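# Fold cardboard box floor and front wall, hold with right

## Task

Swing the flat box's floor up off its back wall, then bring the front wall over from the floor. At the end the right gripper must be gripping the box by its front wall, and the box must sit on its back wall (the narrow panel joining floor and lid) with the floor vertical, the front wall (the narrow panel on the floor's far side) lying across the top, and no part of the box hanging past the table edge.

## Robot and tools

Robot: two 6-joint arms, left_arm and right_arm, each ending in a parallel gripper. Joint order in every row and every per-arm list: waist, shoulder, elbow, wrist pitch, wrist yaw, wrist roll, and for commands a seventh number, the opening. Stated ranges (rad): waist -2.618 to 3.054, shoulder 0.000 to 3.142, elbow 0.000 to 3.142, wrist pitch -1.571 to 1.571, wrist yaw -1.571 to 1.571, wrist roll -2.094 to 2.094. The true ends may differ by up to 0.059 rad; a target beyond a stated end by more than 0.059 and beyond the current angle is rejected, and one past the true end is clipped, reported as "joint sent to its limit" (absence of that line proves nothing).

Frames: the scene frame has its origin at table-top height, centred between the arm bases, a little behind the near table edge; +x points out over the table, +y toward left_arm, +z up. Image left/right does not match arm names. Each gripper's end_effector_position (m) and end_effector_quat_wxyz are reported in that arm's own base frame. Calibrated bases in the scene frame: left_arm at (+0.003, +0.298, +0.012), right_arm at (-0.005, -0.342, +0.011), both nearly unrotated. Fingers point along the gripper's +z and close along its y; the reported point sits between the pads, about 1 cm short of the tips. Reported hand poses can be off by a few centimetres. Fixed cameras cam_high and cam_low are in the scene frame; cam_left_wrist and cam_right_wrist ride on the arms.

Command row: always 14 numbers, absolute joint target angles in radians (not offsets), left arm's 6 joints plus opening, then right arm's 6 plus opening. Opening runs -1 (closed) to +1 (fully open); writing 0 is a real command, so to leave a gripper alone repeat its current "Tool commands" value. To keep a still joint where it is, resend its "Joint targets" angle.

Tools:
- execute_actions(actions, cameras): actions is a list of actions; each action is a list of 1 to 15 rows, one row per 1/30 s step, the last row held to fill 15 steps. An empty list just reports state. cameras selects images (omit/null/["all"] for all, [] for none).
- move(target, speed, blend, opening_speed, blocking, cameras): target is one 14-number row of absolute angles or a list of up to 15 such rows sharing a 10 s budget. All joints travel together, so grippers follow curves, with no collision avoidance against objects or the other arm. speed is the peak rate in rad/s of whichever joint moves farthest, 0.01 to 2, default 0.5, one value or one per target. blend (rad) rounds corners at intermediate targets; 0 stops at each. opening_speed (units per second on the -1..1 scale, at least 0.2) ramps gripper changes. Finger values in the first row are sent at the start; those in later rows are applied only after everything halts at that row. blocking=false returns after about 0.5 s while the motion continues; a new move then takes over from the current point. The result adds a "move:" line: done, off_target (resting with some joint over 0.035 rad off), moving, held, or fault, plus limits=held and each arm's worst joint error. Done does not mean nothing was touched.
- wait(seconds 0 to 10): lets time pass holding the last commands; returns early if a running move ends.
- stop(): brakes a running move; needs stopping distance.
- zoom_image(camera, region [x0,y0,x1,y1] pixels, at most 504x504): closer look at the latest image of cam_high, cam_low, cam_left_wrist or cam_right_wrist.
- show_instructions(): shows the reference images, such as the box data card.
- finished_scene(scene, done): ends the scene irreversibly; scene is the current scene's number, done states truthfully whether the goal holds.

Result lines: Joint positions and Joint velocities per arm (rad, rad/s), each block ending with finger gap in metres (0.093 fully open) and its rate; "within noise" means the arm is still. Joint targets are what joints are being driven to now. grip_measured is the finger motor on the -1..1 scale: pads meet near -0.94 and each millimetre of object width adds about 0.0208; it may read up to 0.02 high. For a firm hold on a flat rigid piece command at least 0.24 below the width reading and keep resending it; thin cardboard may read below -0.94 even when held, so confirm with cameras. Release by sending a value well above the width reading. Joint torques are drive outputs including gravity, with offsets; joints 1 to 3 wrap at ±28 N m. "joint command not followed" means the clearance check altered some steps. MOTOR HOT appears at 75 °C; at 90 °C the arm folds and stops for good, at 100 °C it goes limp.

Motion limits: per step each joint target stays within a lead of its measured angle (waist 0.202, shoulder 0.258, elbow 0.3, wrist pitch 0.573, wrist yaw and roll 0.522 rad), and a step that would shift a gripper over 200 mm is scaled back. Friction and play leave joints short, more at long reach; tiny changes may not happen.

Avoid: dropping the box or releasing it while it moves, fast impacts, pressing far past contact, arms colliding with each other, the box leaving or overhanging the table, striking the bar, plate or rail near the bases (up to 3 cm above the table), and long stretched-out holds that overheat motors.

Each tool is called after "Emit:" by a JSON object that holds its "name" and its "arguments", one argument or row to a line.

Reference images:

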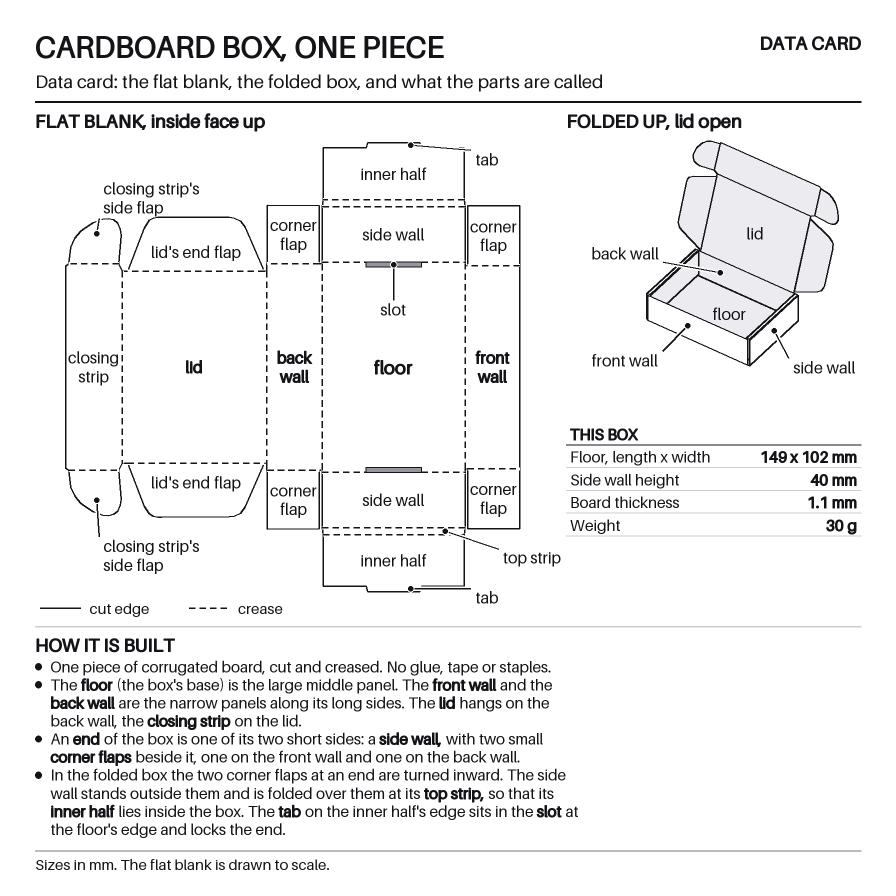

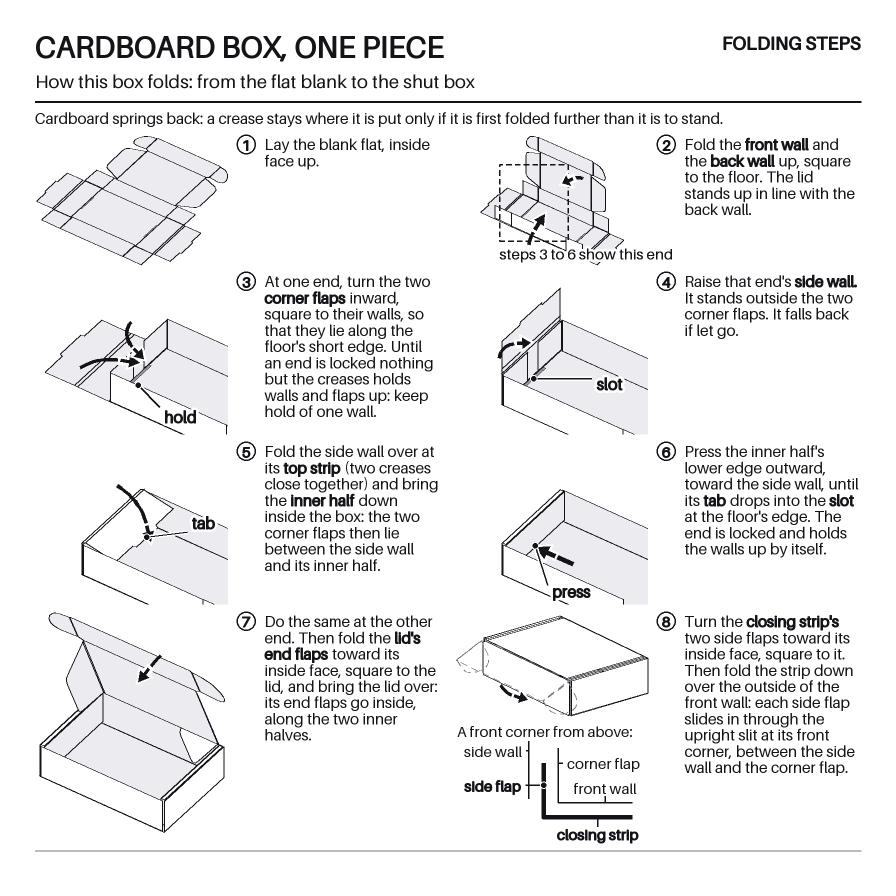

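## Session

Emit:
{"name": "execute_actions", "arguments": {
  "actions": []
}}

Scene clock: 0.00 s.
left_arm: end_effector_position=(+0.3780, +0.0030, +0.3952) grip_measured=+1.000 end_effector_quat_wxyz=(+0.700, -0.002, +0.714, +0.005) | right_arm: end_effector_position=(+0.3778, -0.0032, +0.3955) grip_measured=+1.000 end_effector_quat_wxyz=(+0.701, +0.005, +0.713, -0.002)
Joint positions: left_arm=[0.006 1.055 1.041 -0.005 -0.004 0.005 0.093] | right_arm=[-0.006 1.055 1.041 -0.004 0.004 0.004 0.093]
Joint velocities: within noise
Joint torques (N m): no reading
Motor temperatures (°C): left_arm=[22 25 26 24 23 23 21] | right_arm=[21 28 25 24 22 23 22]
Heat: left arm: 26 °C; right arm: 28 °C.
Joint targets: left_arm=[0.005 1.056 1.047 -0.013 -0.003 0.005] | right_arm=[-0.005 1.050 1.049 -0.008 0.003 0.004]
Tool commands: left_gripper/opening=+1.0 right_gripper/opening=+1.0

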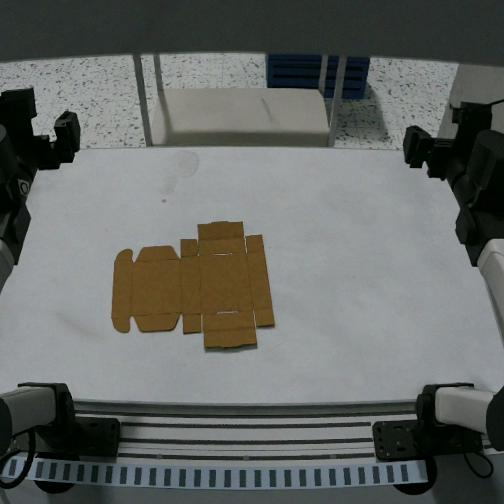

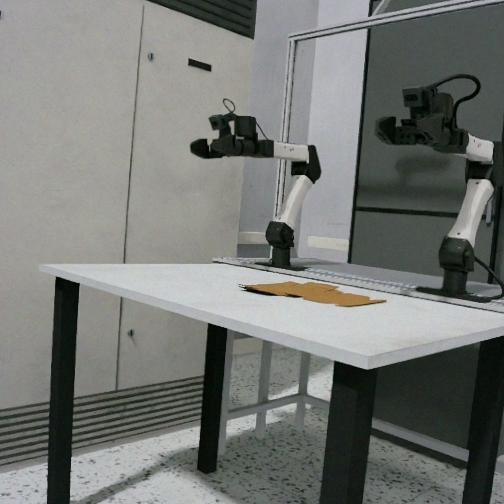

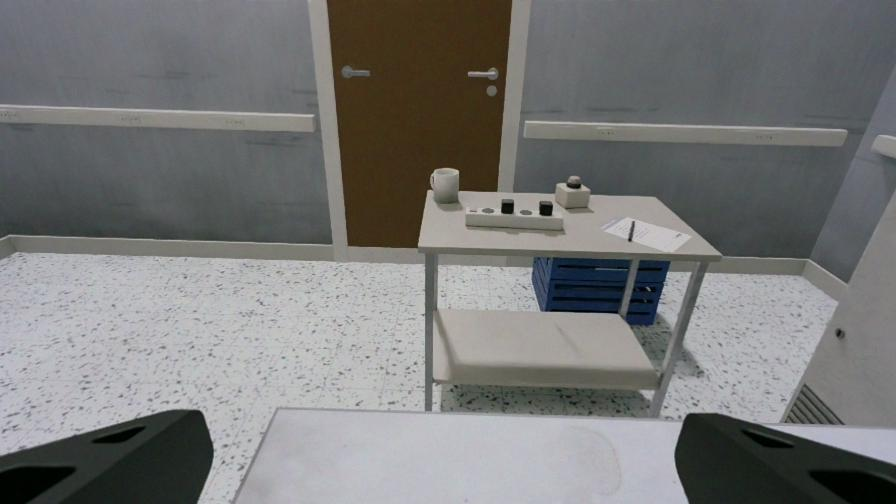

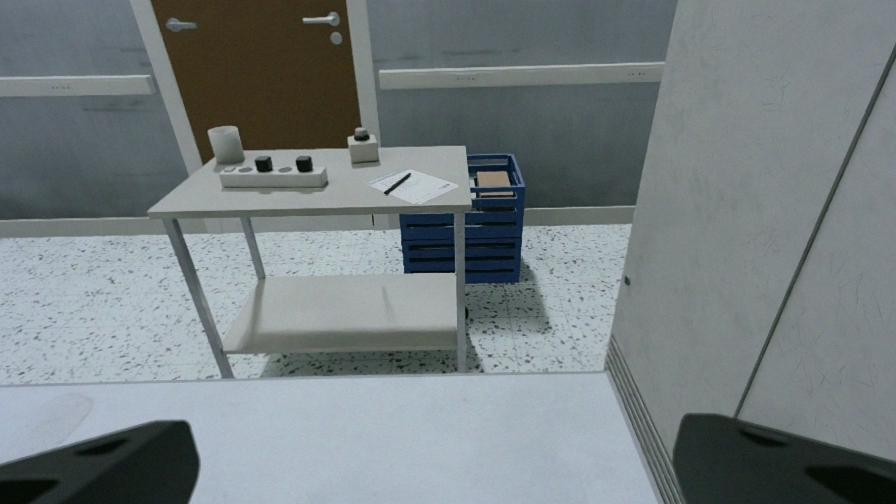

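Emit:
{"name": "zoom_image", "arguments": {
  "camera": "cam_high",
  "region": [100, 210, 290, 360]
}}

Emit:
{"name": "zoom_image", "arguments": {
  "camera": "cam_low",
  "region": [230, 260, 400, 330]
}}

Scaled by 2.653 from the camera's 504x504 image, which has a finer 720x720 frame.

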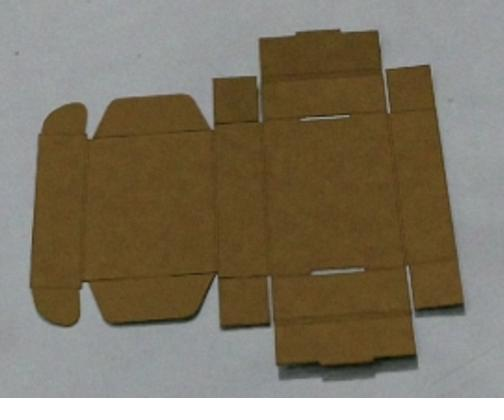

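Scaled by 2.965 from the camera's 504x504 image, which has a finer 720x720 frame.

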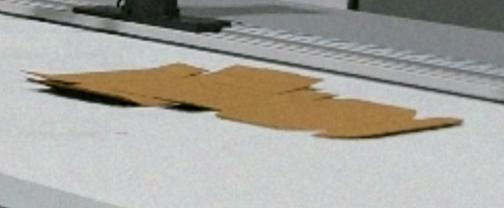

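Emit:
{"name": "move", "arguments": {
  "target": [0.0,1.05,1.05,1.0,0,0,1,0.0,1.05,1.05,1.0,0,0,1],
  "speed": 1.2,
  "cameras": []
}}

Emit:
{"name": "move", "arguments": {
  "target": [0.0,1.05,1.05,0,0.9,0,1,0.0,1.05,1.05,0.0,0.9,0,1],
  "speed": 1.2,
  "cameras": []
}}

Emit:
{"name": "move", "arguments": {
  "target": [0.0,1.05,0.5,0,0,0.8,1,0.0,1.05,0.5,0.0,0.0,0.8,1],
  "speed": 1.2,
  "cameras": []
}}

Emit:
{"name": "move", "arguments": {
  "target": [0.0,1.6,1.4,1,0,0.0,-1,0.0,1.6,1.4,1.0,0.0,0.0,-1],
  "speed": 1.2
}}

Scene clock: 13.43 s.
left_arm: end_effector_position=(+0.2709, +0.0023, +0.6006) grip_measured=+1.000 end_effector_quat_wxyz=(+0.955, -0.002, +0.295, +0.006) | right_arm: end_effector_position=(+0.2767, -0.0025, +0.5968) grip_measured=+1.000 end_effector_quat_wxyz=(+0.952, +0.004, +0.306, -0.002)
Joint positions: left_arm=[0.006 1.051 1.041 0.981 -0.004 0.005 0.093] | right_arm=[-0.006 1.055 1.041 0.962 0.004 0.004 0.093]
Joint velocities: within noise
Joint torques (N m): left_arm=[-0.7 -2.39 6.98 1.13 0.03 0.02] | right_arm=[1.14 -3.59 7.13 1.34 0.03 -0.05]
Motor temperatures (°C): left_arm=[22 25 28 28 23 23 21] | right_arm=[21 28 27 29 22 23 22]
Heat: left arm: 28 °C; right arm: 29 °C.
Joint targets: left_arm=[0.000 1.049 1.050 1.001 0.000 0.000] | right_arm=[0.000 1.050 1.050 0.999 0.000 0.000]
move: off_target (right_arm); right_arm: the wrist pitch is farthest, 0.038 rad from its target
No camera images: "cameras" was empty.

Scene clock: 15.27 s.
left_arm: end_effector_position=(+0.3139, -0.1298, +0.4068) grip_measured=+1.000 end_effector_quat_wxyz=(+0.650, +0.312, +0.626, -0.298) | right_arm: end_effector_position=(+0.3172, -0.1307, +0.4044) grip_measured=+1.000 end_effector_quat_wxyz=(+0.649, +0.305, +0.632, -0.295)
Joint positions: left_arm=[0.006 1.051 1.041 0.045 0.898 0.005 0.093] | right_arm=[-0.006 1.055 1.041 0.039 0.869 0.004 0.093]
Joint velocities: within noise
Joint torques (N m): left_arm=[-0.75 -2.95 7.79 1.4 0.09 0.01] | right_arm=[1.14 -4.63 7.94 1.49 0.24 -0.05]
Motor temperatures (°C): left_arm=[22 25 28 27 23 23 21] | right_arm=[21 28 27 29 22 23 22]
Heat: left arm: 28 °C; right arm: 29 °C.
Joint targets: left_arm=[0.000 1.051 1.050 -0.001 0.908 0.000] | right_arm=[0.000 1.050 1.050 0.001 0.890 0.000]
move: off_target (left_arm, right_arm); left_arm: the wrist pitch is farthest, 0.045 rad from its target; right_arm: the wrist pitch is farthest, 0.039 rad from its target
No camera images: "cameras" was empty.

Scene clock: 17.00 s.
left_arm: end_effector_position=(+0.3420, +0.0017, +0.1534) grip_measured=+1.000 end_effector_quat_wxyz=(+0.471, +0.326, +0.796, +0.195) | right_arm: end_effector_position=(+0.3416, -0.0055, +0.1490) grip_measured=+1.000 end_effector_quat_wxyz=(+0.470, +0.339, +0.794, +0.184)
Joint positions: left_arm=[0.006 1.046 0.515 0.03 0.002 0.781 0.093] | right_arm=[-0.006 1.055 0.512 0.029 0.02 0.788 0.093]
Joint velocities: within noise
Joint torques (N m): left_arm=[-0.62 -2.84 5.96 1.78 -0.1 0.2] | right_arm=[1.16 -4.77 6.37 1.74 -0.09 0.08]
Motor temperatures (°C): left_arm=[22 25 28 28 23 23 21] | right_arm=[21 29 27 29 22 23 22]
Heat: left arm: 28 °C; right arm: 29 °C.
Joint targets: left_arm=[0.000 1.049 0.499 0.000 -0.009 0.799] | right_arm=[0.000 1.050 0.499 0.000 0.001 0.801]
move: done
No camera images: "cameras" was empty.

Scene clock: 18.80 s.
left_arm: end_effector_position=(+0.4515, +0.0024, +0.5516) grip_measured=-0.980 end_effector_quat_wxyz=(+0.919, +0.003, +0.394, +0.010) | right_arm: end_effector_position=(+0.4507, -0.0073, +0.5525) grip_measured=-0.977 end_effector_quat_wxyz=(+0.918, +0.015, +0.396, -0.003)
Joint positions: left_arm=[0.006 1.586 1.373 0.975 0.002 0.017 0] | right_arm=[-0.006 1.579 1.374 0.961 0.026 0.012 0]
Joint velocities: within noise
Joint torques (N m): left_arm=[-0.57 -6.11 9.02 1.56 -0.04 -0.09] | right_arm=[1.16 -7.57 8.99 1.75 -0.12 -0.1]
Motor temperatures (°C): left_arm=[22 25 29 28 23 23 21] | right_arm=[21 29 28 29 22 23 22]
Heat: left arm: 29 °C; right arm: 29 °C.
Joint targets: left_arm=[0.000 1.601 1.401 1.000 0.000 0.001] | right_arm=[0.000 1.601 1.400 0.999 0.009 0.000]
move: off_target (right_arm); right_arm: the wrist pitch is farthest, 0.039 rad from its target

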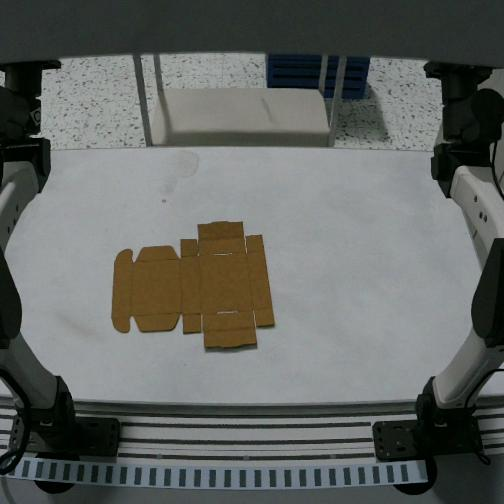

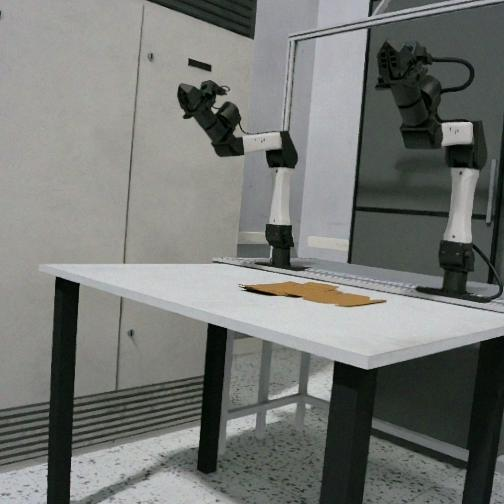

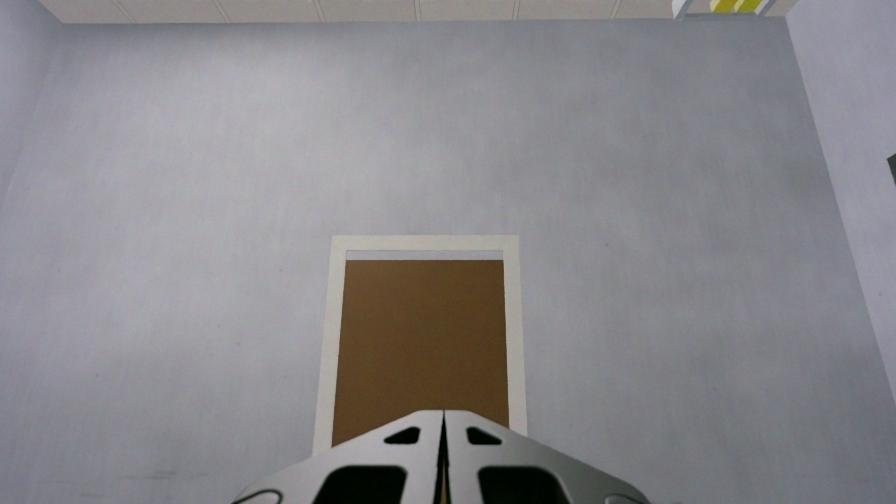

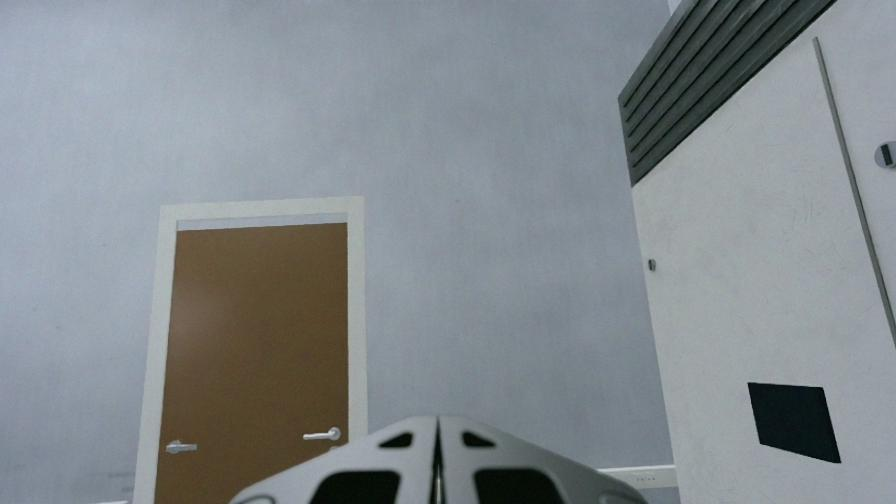

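Emit:
{"name": "move", "arguments": {
  "target": [0.6,1.05,1.05,0,0,0.0,-1,0.9624,1.498,0.6,0.66,0.274,1.179,-0.4],
  "speed": 0.9,
  "cameras": []
}}

Emit:
{"name": "move", "arguments": {
  "target": [0.6,1.05,1.05,0,0,0.0,-1,0.9624,1.498,0.345,0.662,0.274,1.179,-0.4]
}}

Emit:
{"name": "zoom_image", "arguments": {
  "camera": "cam_high",
  "region": [160, 200, 410, 430]
}}

Emit:
{"name": "zoom_image", "arguments": {
  "camera": "cam_low",
  "region": [190, 220, 400, 330]
}}

Scene clock: 40.13 s.
left_arm: end_effector_position=(+0.3116, +0.2108, +0.4222) grip_measured=-0.980 end_effector_quat_wxyz=(+0.696, -0.196, +0.655, +0.218) | right_arm: end_effector_position=(+0.2847, +0.3340, +0.1689) grip_measured=-0.401 end_effector_quat_wxyz=(+0.388, +0.157, +0.760, +0.497)
Joint positions: left_arm=[0.595 1.057 1.071 0.05 0.001 0.013 0] | right_arm=[0.96 1.527 0.61 0.703 0.25 1.165 0.026]
Joint velocities: within noise
Joint torques (N m): left_arm=[0.42 -3.89 5.71 1.67 0 -0.09] | right_arm=[0.81 -11.44 5.67 1.68 0.29 0.05]
Motor temperatures (°C): left_arm=[22 27 32 29 23 22 21] | right_arm=[21 31 31 30 22 23 22]
Heat: left arm: 32 °C; right arm: 31 °C.
Joint targets: left_arm=[0.601 1.050 1.049 -0.001 0.000 -0.002] | right_arm=[0.963 1.498 0.600 0.661 0.265 1.179]
move: off_target (left_arm, right_arm); left_arm: the wrist pitch is farthest, 0.050 rad from its target; right_arm: the wrist pitch is farthest, 0.043 rad from its target
No camera images: "cameras" was empty.

Scene clock: 41.03 s.
left_arm: end_effector_position=(+0.3116, +0.2108, +0.4222) grip_measured=-0.980 end_effector_quat_wxyz=(+0.696, -0.196, +0.655, +0.218) | right_arm: end_effector_position=(+0.2466, +0.2779, +0.0675) grip_measured=-0.401 end_effector_quat_wxyz=(+0.347, +0.154, +0.835, +0.399)
Joint positions: left_arm=[0.595 1.057 1.071 0.05 0.001 0.013 0] | right_arm=[0.96 1.521 0.354 0.694 0.256 1.167 0.026]
Joint velocities: within noise
Joint torques (N m): left_arm=[0.31 -3.93 5.7 1.65 0 -0.05] | right_arm=[0.76 -9.29 4.66 1.7 0.36 0.05]
Motor temperatures (°C): left_arm=[22 27 32 29 23 22 21] | right_arm=[21 31 31 30 22 23 22]
Heat: left arm: 32 °C; right arm: 31 °C.
Joint targets: left_arm=[0.600 1.050 1.050 0.000 0.000 0.000] | right_arm=[0.962 1.498 0.345 0.661 0.273 1.179]
move: off_target (left_arm); left_arm: the wrist pitch is farthest, 0.050 rad from its target

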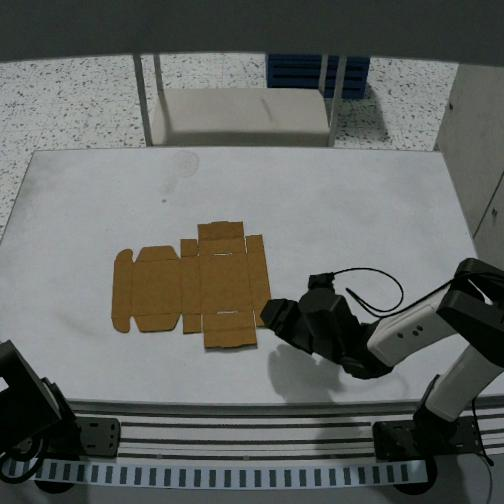

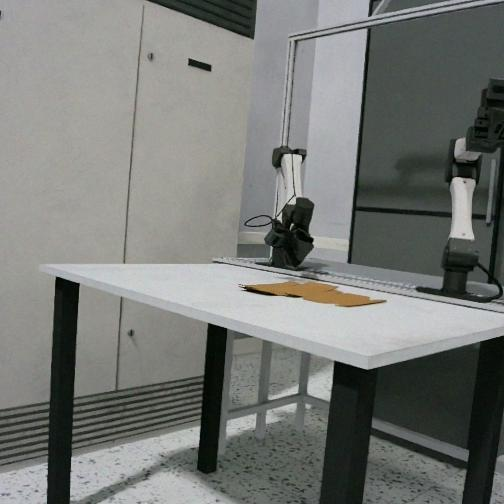

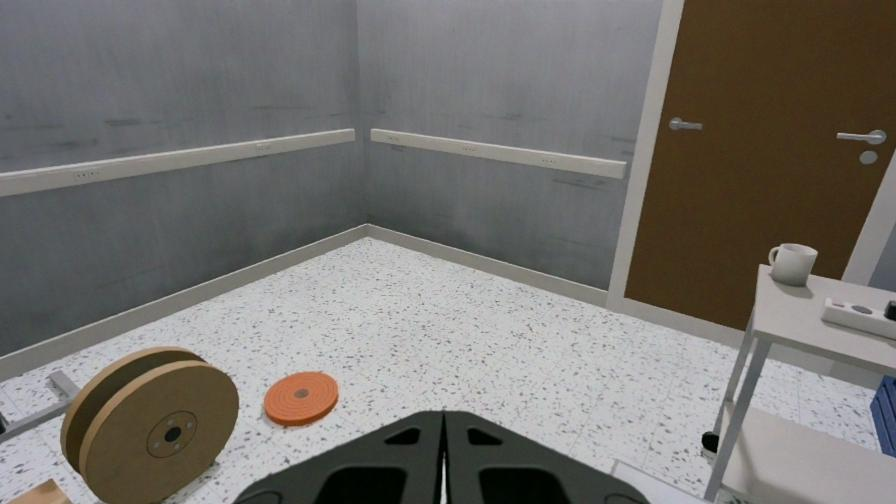

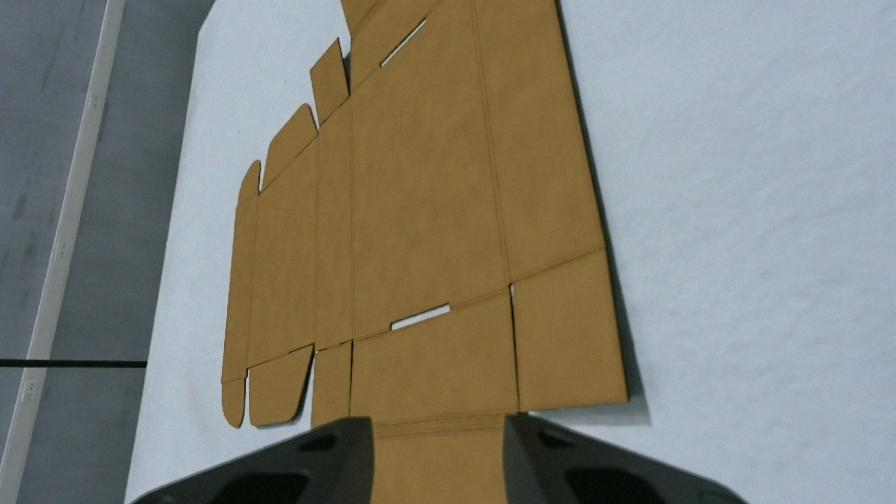

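Scaled by 2.016 from the camera's 504x504 image, which has a finer 720x720 frame.

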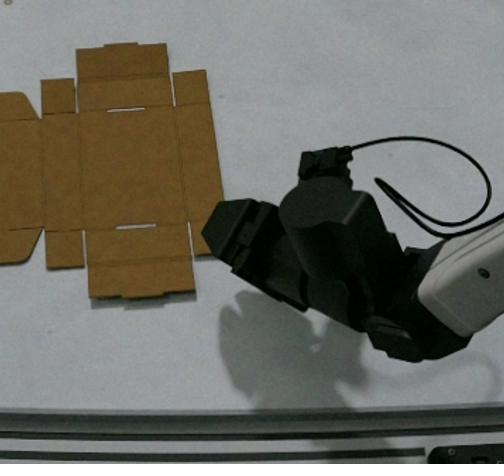

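Scaled by 2.400 from the camera's 504x504 image, which has a finer 720x720 frame.

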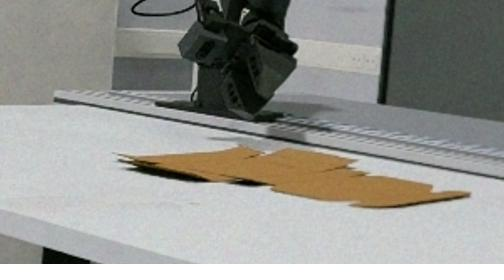

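Emit:
{"name": "move", "arguments": {
  "target": [
    [0.6,1.05,1.05,0,0,0.0,-1,0.7,1.66,0.65,0.67,0.05,1.02,-0.6],
    [0.6,1.05,1.05,0,0,0.0,-1,0.541,1.807,0.593,0.664,-0.148,0.869,-0.6]
  ],
  "blend": 0.1
}}

Emit:
{"name": "zoom_image", "arguments": {
  "camera": "cam_high",
  "region": [180, 210, 350, 350]
}}

Emit:
{"name": "zoom_image", "arguments": {
  "camera": "cam_low",
  "region": [190, 220, 400, 330]
}}

Scene clock: 50.33 s.
left_arm: end_effector_position=(+0.3116, +0.2108, +0.4222) grip_measured=-0.980 end_effector_quat_wxyz=(+0.696, -0.196, +0.656, +0.219) | right_arm: end_effector_position=(+0.3665, +0.2427, +0.0561) grip_measured=-0.598 end_effector_quat_wxyz=(+0.358, +0.115, +0.847, +0.375)
Joint positions: left_arm=[0.595 1.057 1.071 0.05 0.001 0.014 0] | right_arm=[0.54 1.785 0.609 0.692 -0.118 0.882 0.016]
Joint velocities: within noise
Joint torques (N m): left_arm=[0.28 -3.84 5.7 1.67 -0.01 -0.06] | right_arm=[0.64 -7.92 4.18 1.78 -0.15 -0.17]
Motor temperatures (°C): left_arm=[22 27 32 29 23 22 21] | right_arm=[21 32 31 30 22 23 22]
Heat: left arm: 32 °C; right arm: 32 °C.
Joint targets: left_arm=[0.600 1.050 1.050 0.000 0.000 0.002] | right_arm=[0.540 1.806 0.594 0.664 -0.139 0.869]
move: off_target (left_arm); blend cut to 0.099 rad at target 1; left_arm: the wrist pitch is farthest, 0.050 rad from its target

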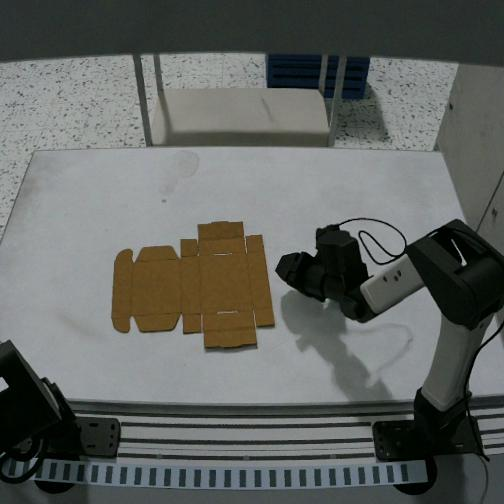

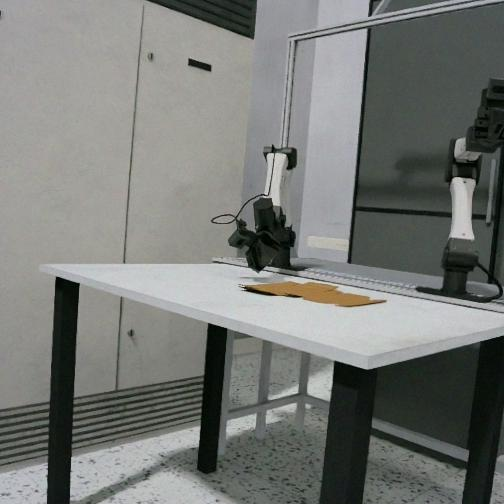

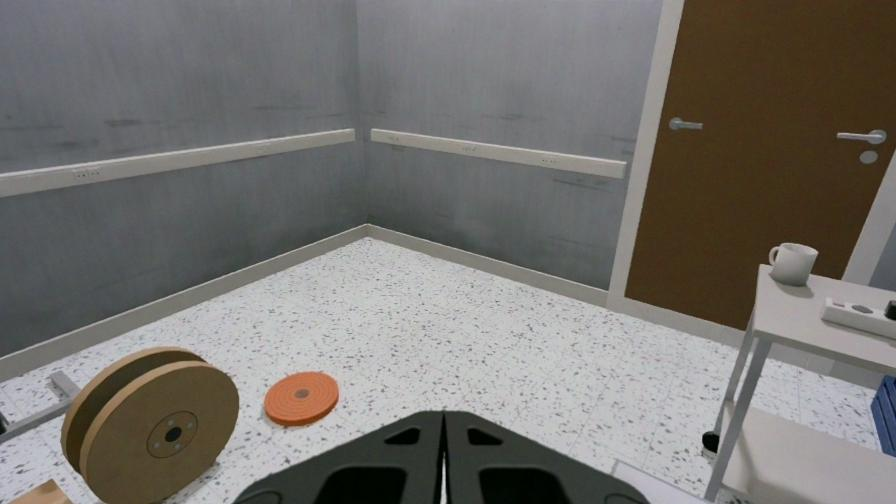

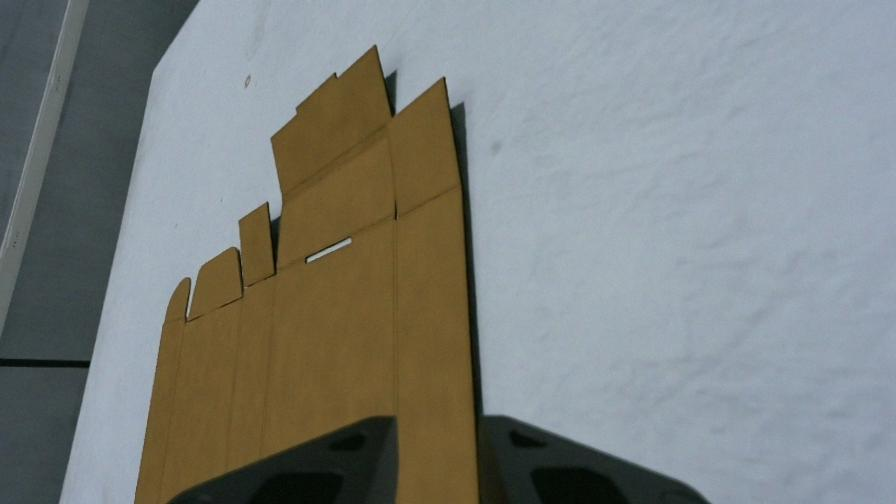

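Scaled by 2.965 from the camera's 504x504 image, which has a finer 720x720 frame.

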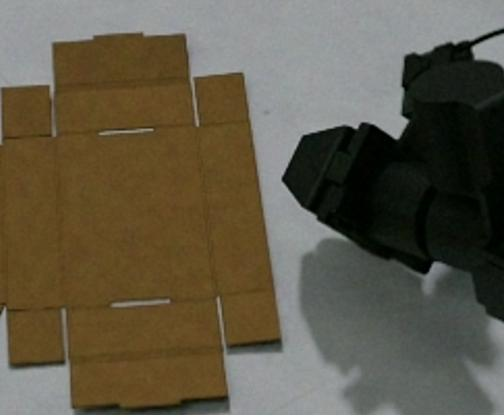

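Scaled by 2.400 from the camera's 504x504 image, which has a finer 720x720 frame.

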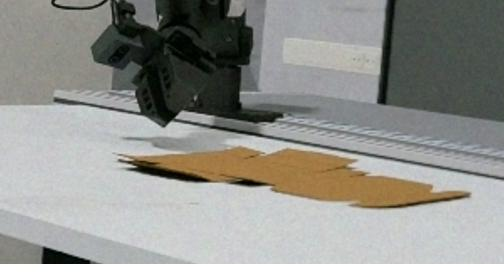

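Emit:
{"name": "move", "arguments": {
  "target": [0.6,1.05,1.05,0,0,0.0,-1,0.522,1.875,0.605,0.735,-0.16,0.86,-0.6],
  "speed": 0.15
}}

Emit:
{"name": "zoom_image", "arguments": {
  "camera": "cam_low",
  "region": [210, 240, 310, 310]
}}

Emit:
{"name": "zoom_image", "arguments": {
  "camera": "cam_high",
  "region": [200, 210, 320, 340]
}}

Scene clock: 55.37 s.
left_arm: end_effector_position=(+0.3116, +0.2108, +0.4222) grip_measured=-0.980 end_effector_quat_wxyz=(+0.696, -0.196, +0.656, +0.219) | right_arm: end_effector_position=(+0.3656, +0.2386, +0.0320) grip_measured=-0.598 end_effector_quat_wxyz=(+0.340, +0.115, +0.860, +0.364)
Joint positions: left_arm=[0.595 1.057 1.071 0.05 0.001 0.014 0] | right_arm=[0.524 1.851 0.609 0.707 -0.14 0.871 0.016]
Joint velocities: within noise
Joint torques (N m): left_arm=[0.27 -3.9 5.71 1.65 0 -0.09] | right_arm=[0.28 -7.87 4.7 2.38 -0.13 -0.15]
Motor temperatures (°C): left_arm=[22 26 32 29 23 22 21] | right_arm=[21 32 31 31 22 23 22]
Heat: left arm: 32 °C; right arm: 32 °C.
Joint targets: left_arm=[0.600 1.050 1.050 0.000 0.000 0.000] | right_arm=[0.521 1.876 0.605 0.735 -0.160 0.859]
move: off_target (left_arm); left_arm: the wrist pitch is farthest, 0.050 rad from its target

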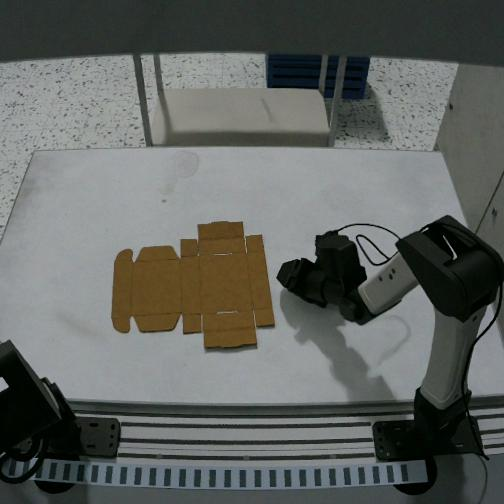

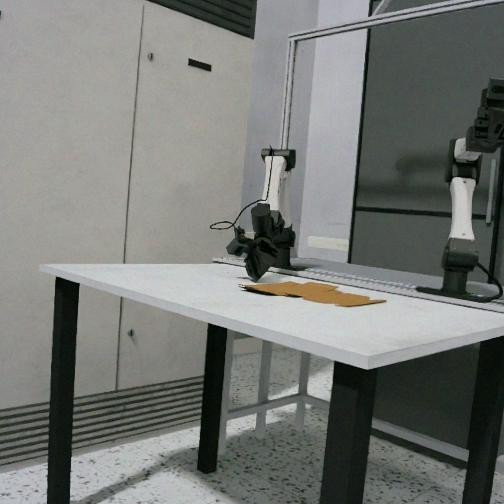

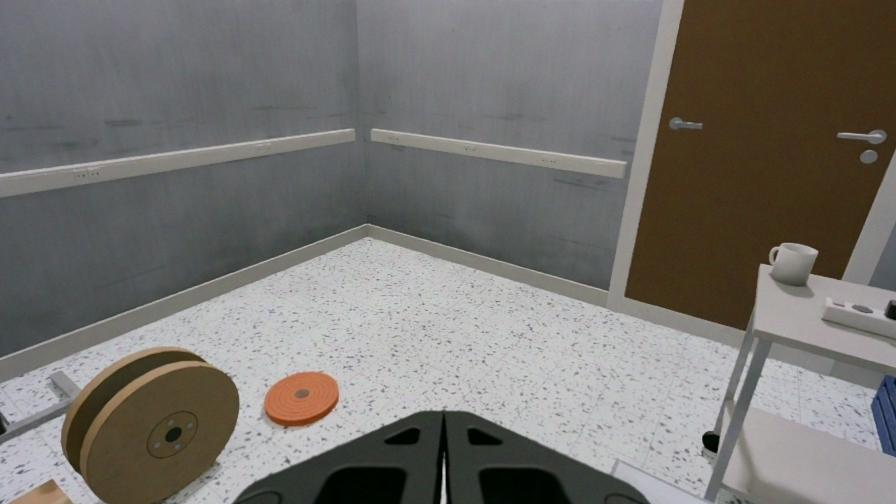

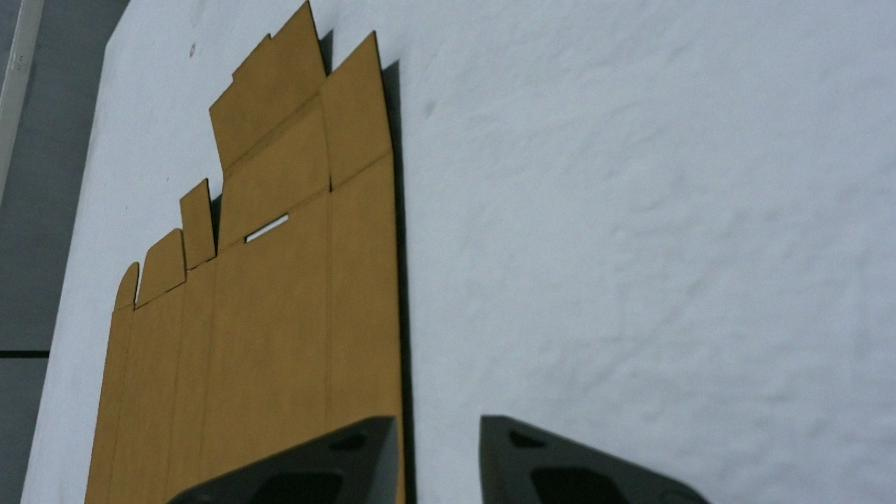

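Scaled by 5.040 from the camera's 504x504 image, which has a finer 720x720 frame.

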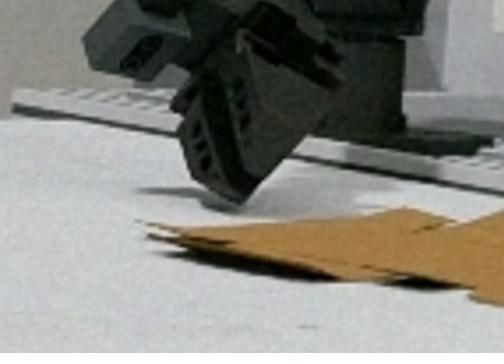

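Scaled by 3.877 from the camera's 504x504 image, which has a finer 720x720 frame.

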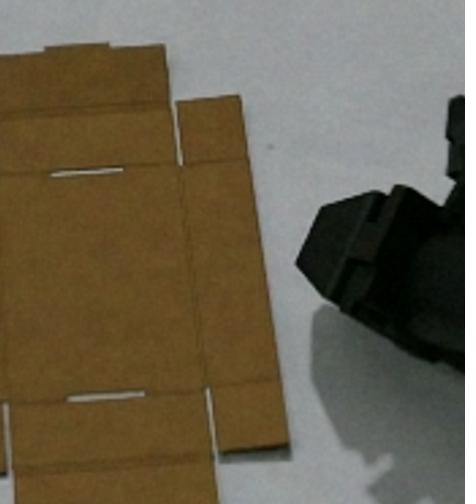

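Emit:
{"name": "move", "arguments": {
  "target": [0.6,1.05,1.05,0,0,0.0,-1,0.515,1.925,0.605,0.775,-0.165,0.86,-0.6],
  "speed": 0.15,
  "cameras": ["cam_low","cam_high","cam_right_wrist"]
}}

Emit:
{"name": "zoom_image", "arguments": {
  "camera": "cam_low",
  "region": [210, 240, 310, 310]
}}

Scene clock: 57.50 s.
left_arm: end_effector_position=(+0.3116, +0.2108, +0.4222) grip_measured=-0.980 end_effector_quat_wxyz=(+0.696, -0.196, +0.656, +0.219) | right_arm: end_effector_position=(+0.3696, +0.2412, +0.0302) grip_measured=-0.598 end_effector_quat_wxyz=(+0.346, +0.112, +0.853, +0.375)
Joint positions: left_arm=[0.595 1.057 1.071 0.05 0.001 0.014 0] | right_arm=[0.52 1.889 0.609 0.775 -0.154 0.871 0.016]
Joint velocities: within noise
Joint torques (N m): left_arm=[0.27 -3.85 5.71 1.68 -0.04 -0.07] | right_arm=[0.21 -7.05 4.55 2.09 -0.11 -0.14]
Motor temperatures (°C): left_arm=[22 26 32 29 23 22 21] | right_arm=[21 32 31 31 22 23 22]
Heat: left arm: 32 °C; right arm: 32 °C.
Joint targets: left_arm=[0.600 1.050 1.050 0.000 0.000 0.000] | right_arm=[0.516 1.925 0.605 0.775 -0.168 0.860]
move: off_target (left_arm, right_arm); left_arm: the wrist pitch is farthest, 0.050 rad from its target; right_arm: the shoulder is farthest, 0.036 rad from its target
Images, in order (width x height): cam_high 504x504, cam_low 504x504, cam_right_wrist 896x504.

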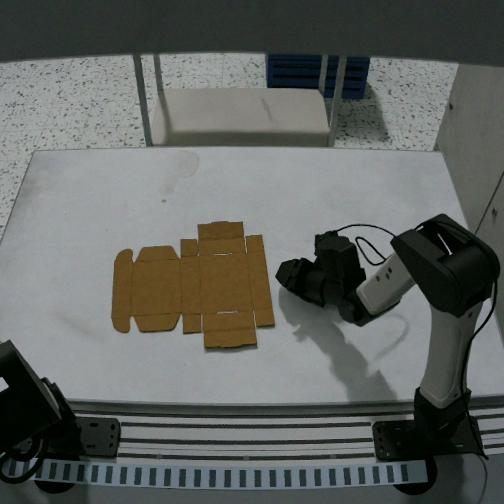

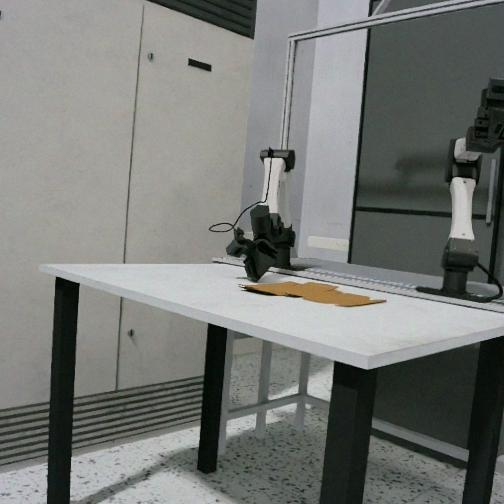

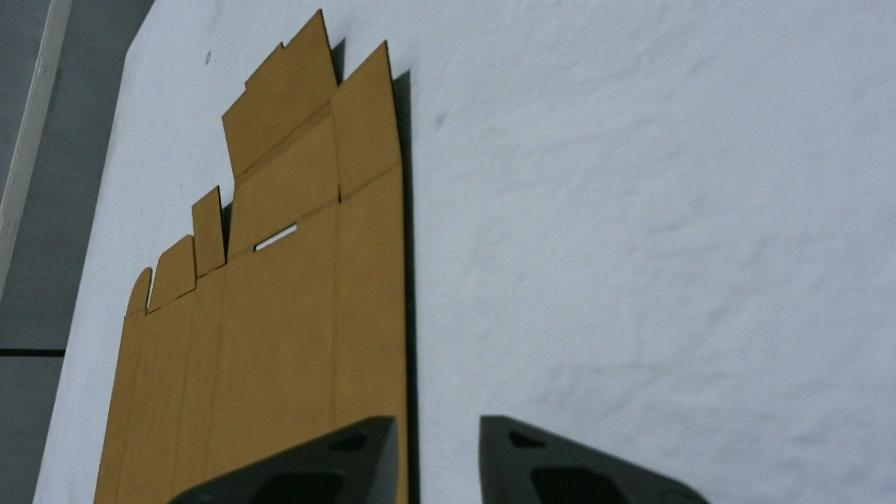

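Scaled by 5.040 from the camera's 504x504 image, which has a finer 720x720 frame.

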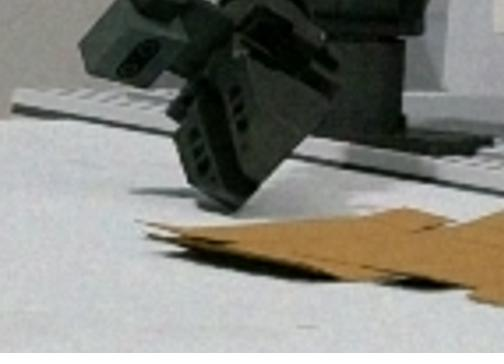

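Emit:
{"name": "move", "arguments": {
  "target": [0.6,1.05,1.05,0,0,0.0,-1,0.515,1.965,0.605,0.79,-0.165,0.86,-0.6],
  "speed": 0.15,
  "cameras": ["cam_low","cam_high","cam_right_wrist"]
}}

Emit:
{"name": "zoom_image", "arguments": {
  "camera": "cam_low",
  "region": [210, 240, 310, 310]
}}

Scene clock: 60.53 s.
left_arm: end_effector_position=(+0.3116, +0.2108, +0.4222) grip_measured=-0.980 end_effector_quat_wxyz=(+0.696, -0.196, +0.656, +0.219) | right_arm: end_effector_position=(+0.3728, +0.2437, +0.0307) grip_measured=-0.599 end_effector_quat_wxyz=(+0.354, +0.108, +0.845, +0.385)
Joint positions: left_arm=[0.595 1.057 1.071 0.05 0.001 0.014 0] | right_arm=[0.518 1.917 0.609 0.832 -0.161 0.871 0.016]
Joint velocities: within noise
Joint torques (N m): left_arm=[0.28 -3.81 5.68 1.67 0 -0.08] | right_arm=[0.25 -5.91 4.42 1.61 -0.07 -0.15]
Motor temperatures (°C): left_arm=[22 26 32 29 23 22 21] | right_arm=[21 32 31 31 22 23 22]
Heat: left arm: 32 °C; right arm: 32 °C.
Joint targets: left_arm=[0.600 1.050 1.050 0.000 0.000 0.000] | right_arm=[0.515 1.965 0.605 0.790 -0.171 0.860]
move: off_target (left_arm, right_arm); left_arm: the wrist pitch is farthest, 0.050 rad from its target; right_arm: the shoulder is farthest, 0.048 rad from its target
Images, in order (width x height): cam_high 504x504, cam_low 504x504, cam_right_wrist 896x504.

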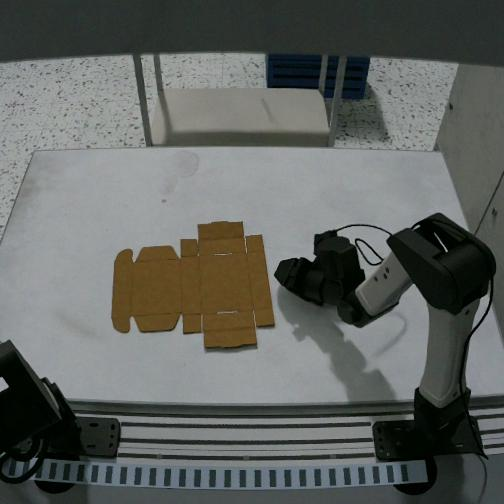

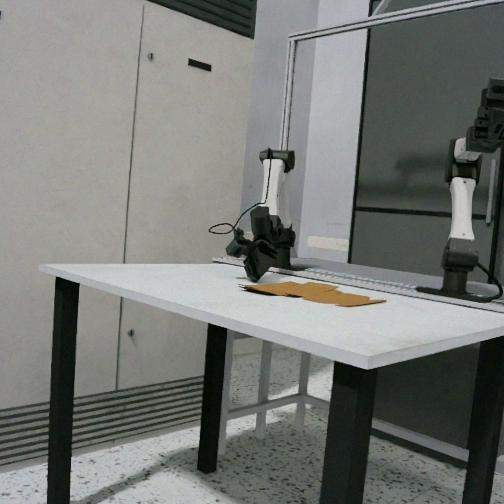

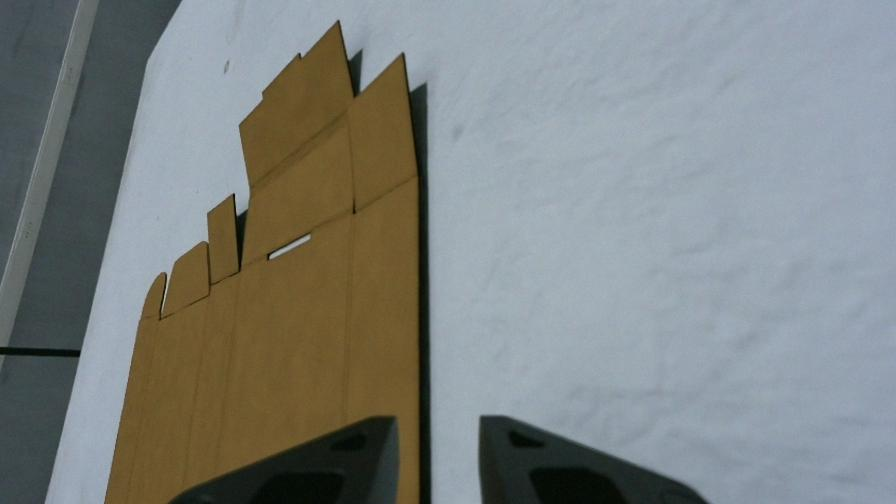

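Scaled by 5.040 from the camera's 504x504 image, which has a finer 720x720 frame.

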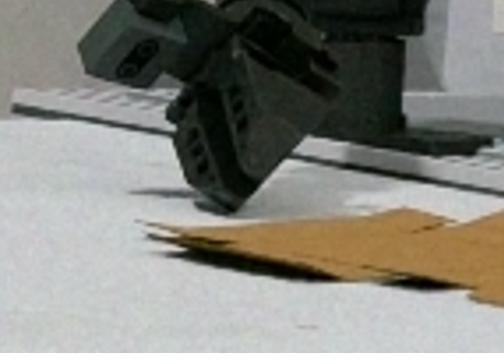

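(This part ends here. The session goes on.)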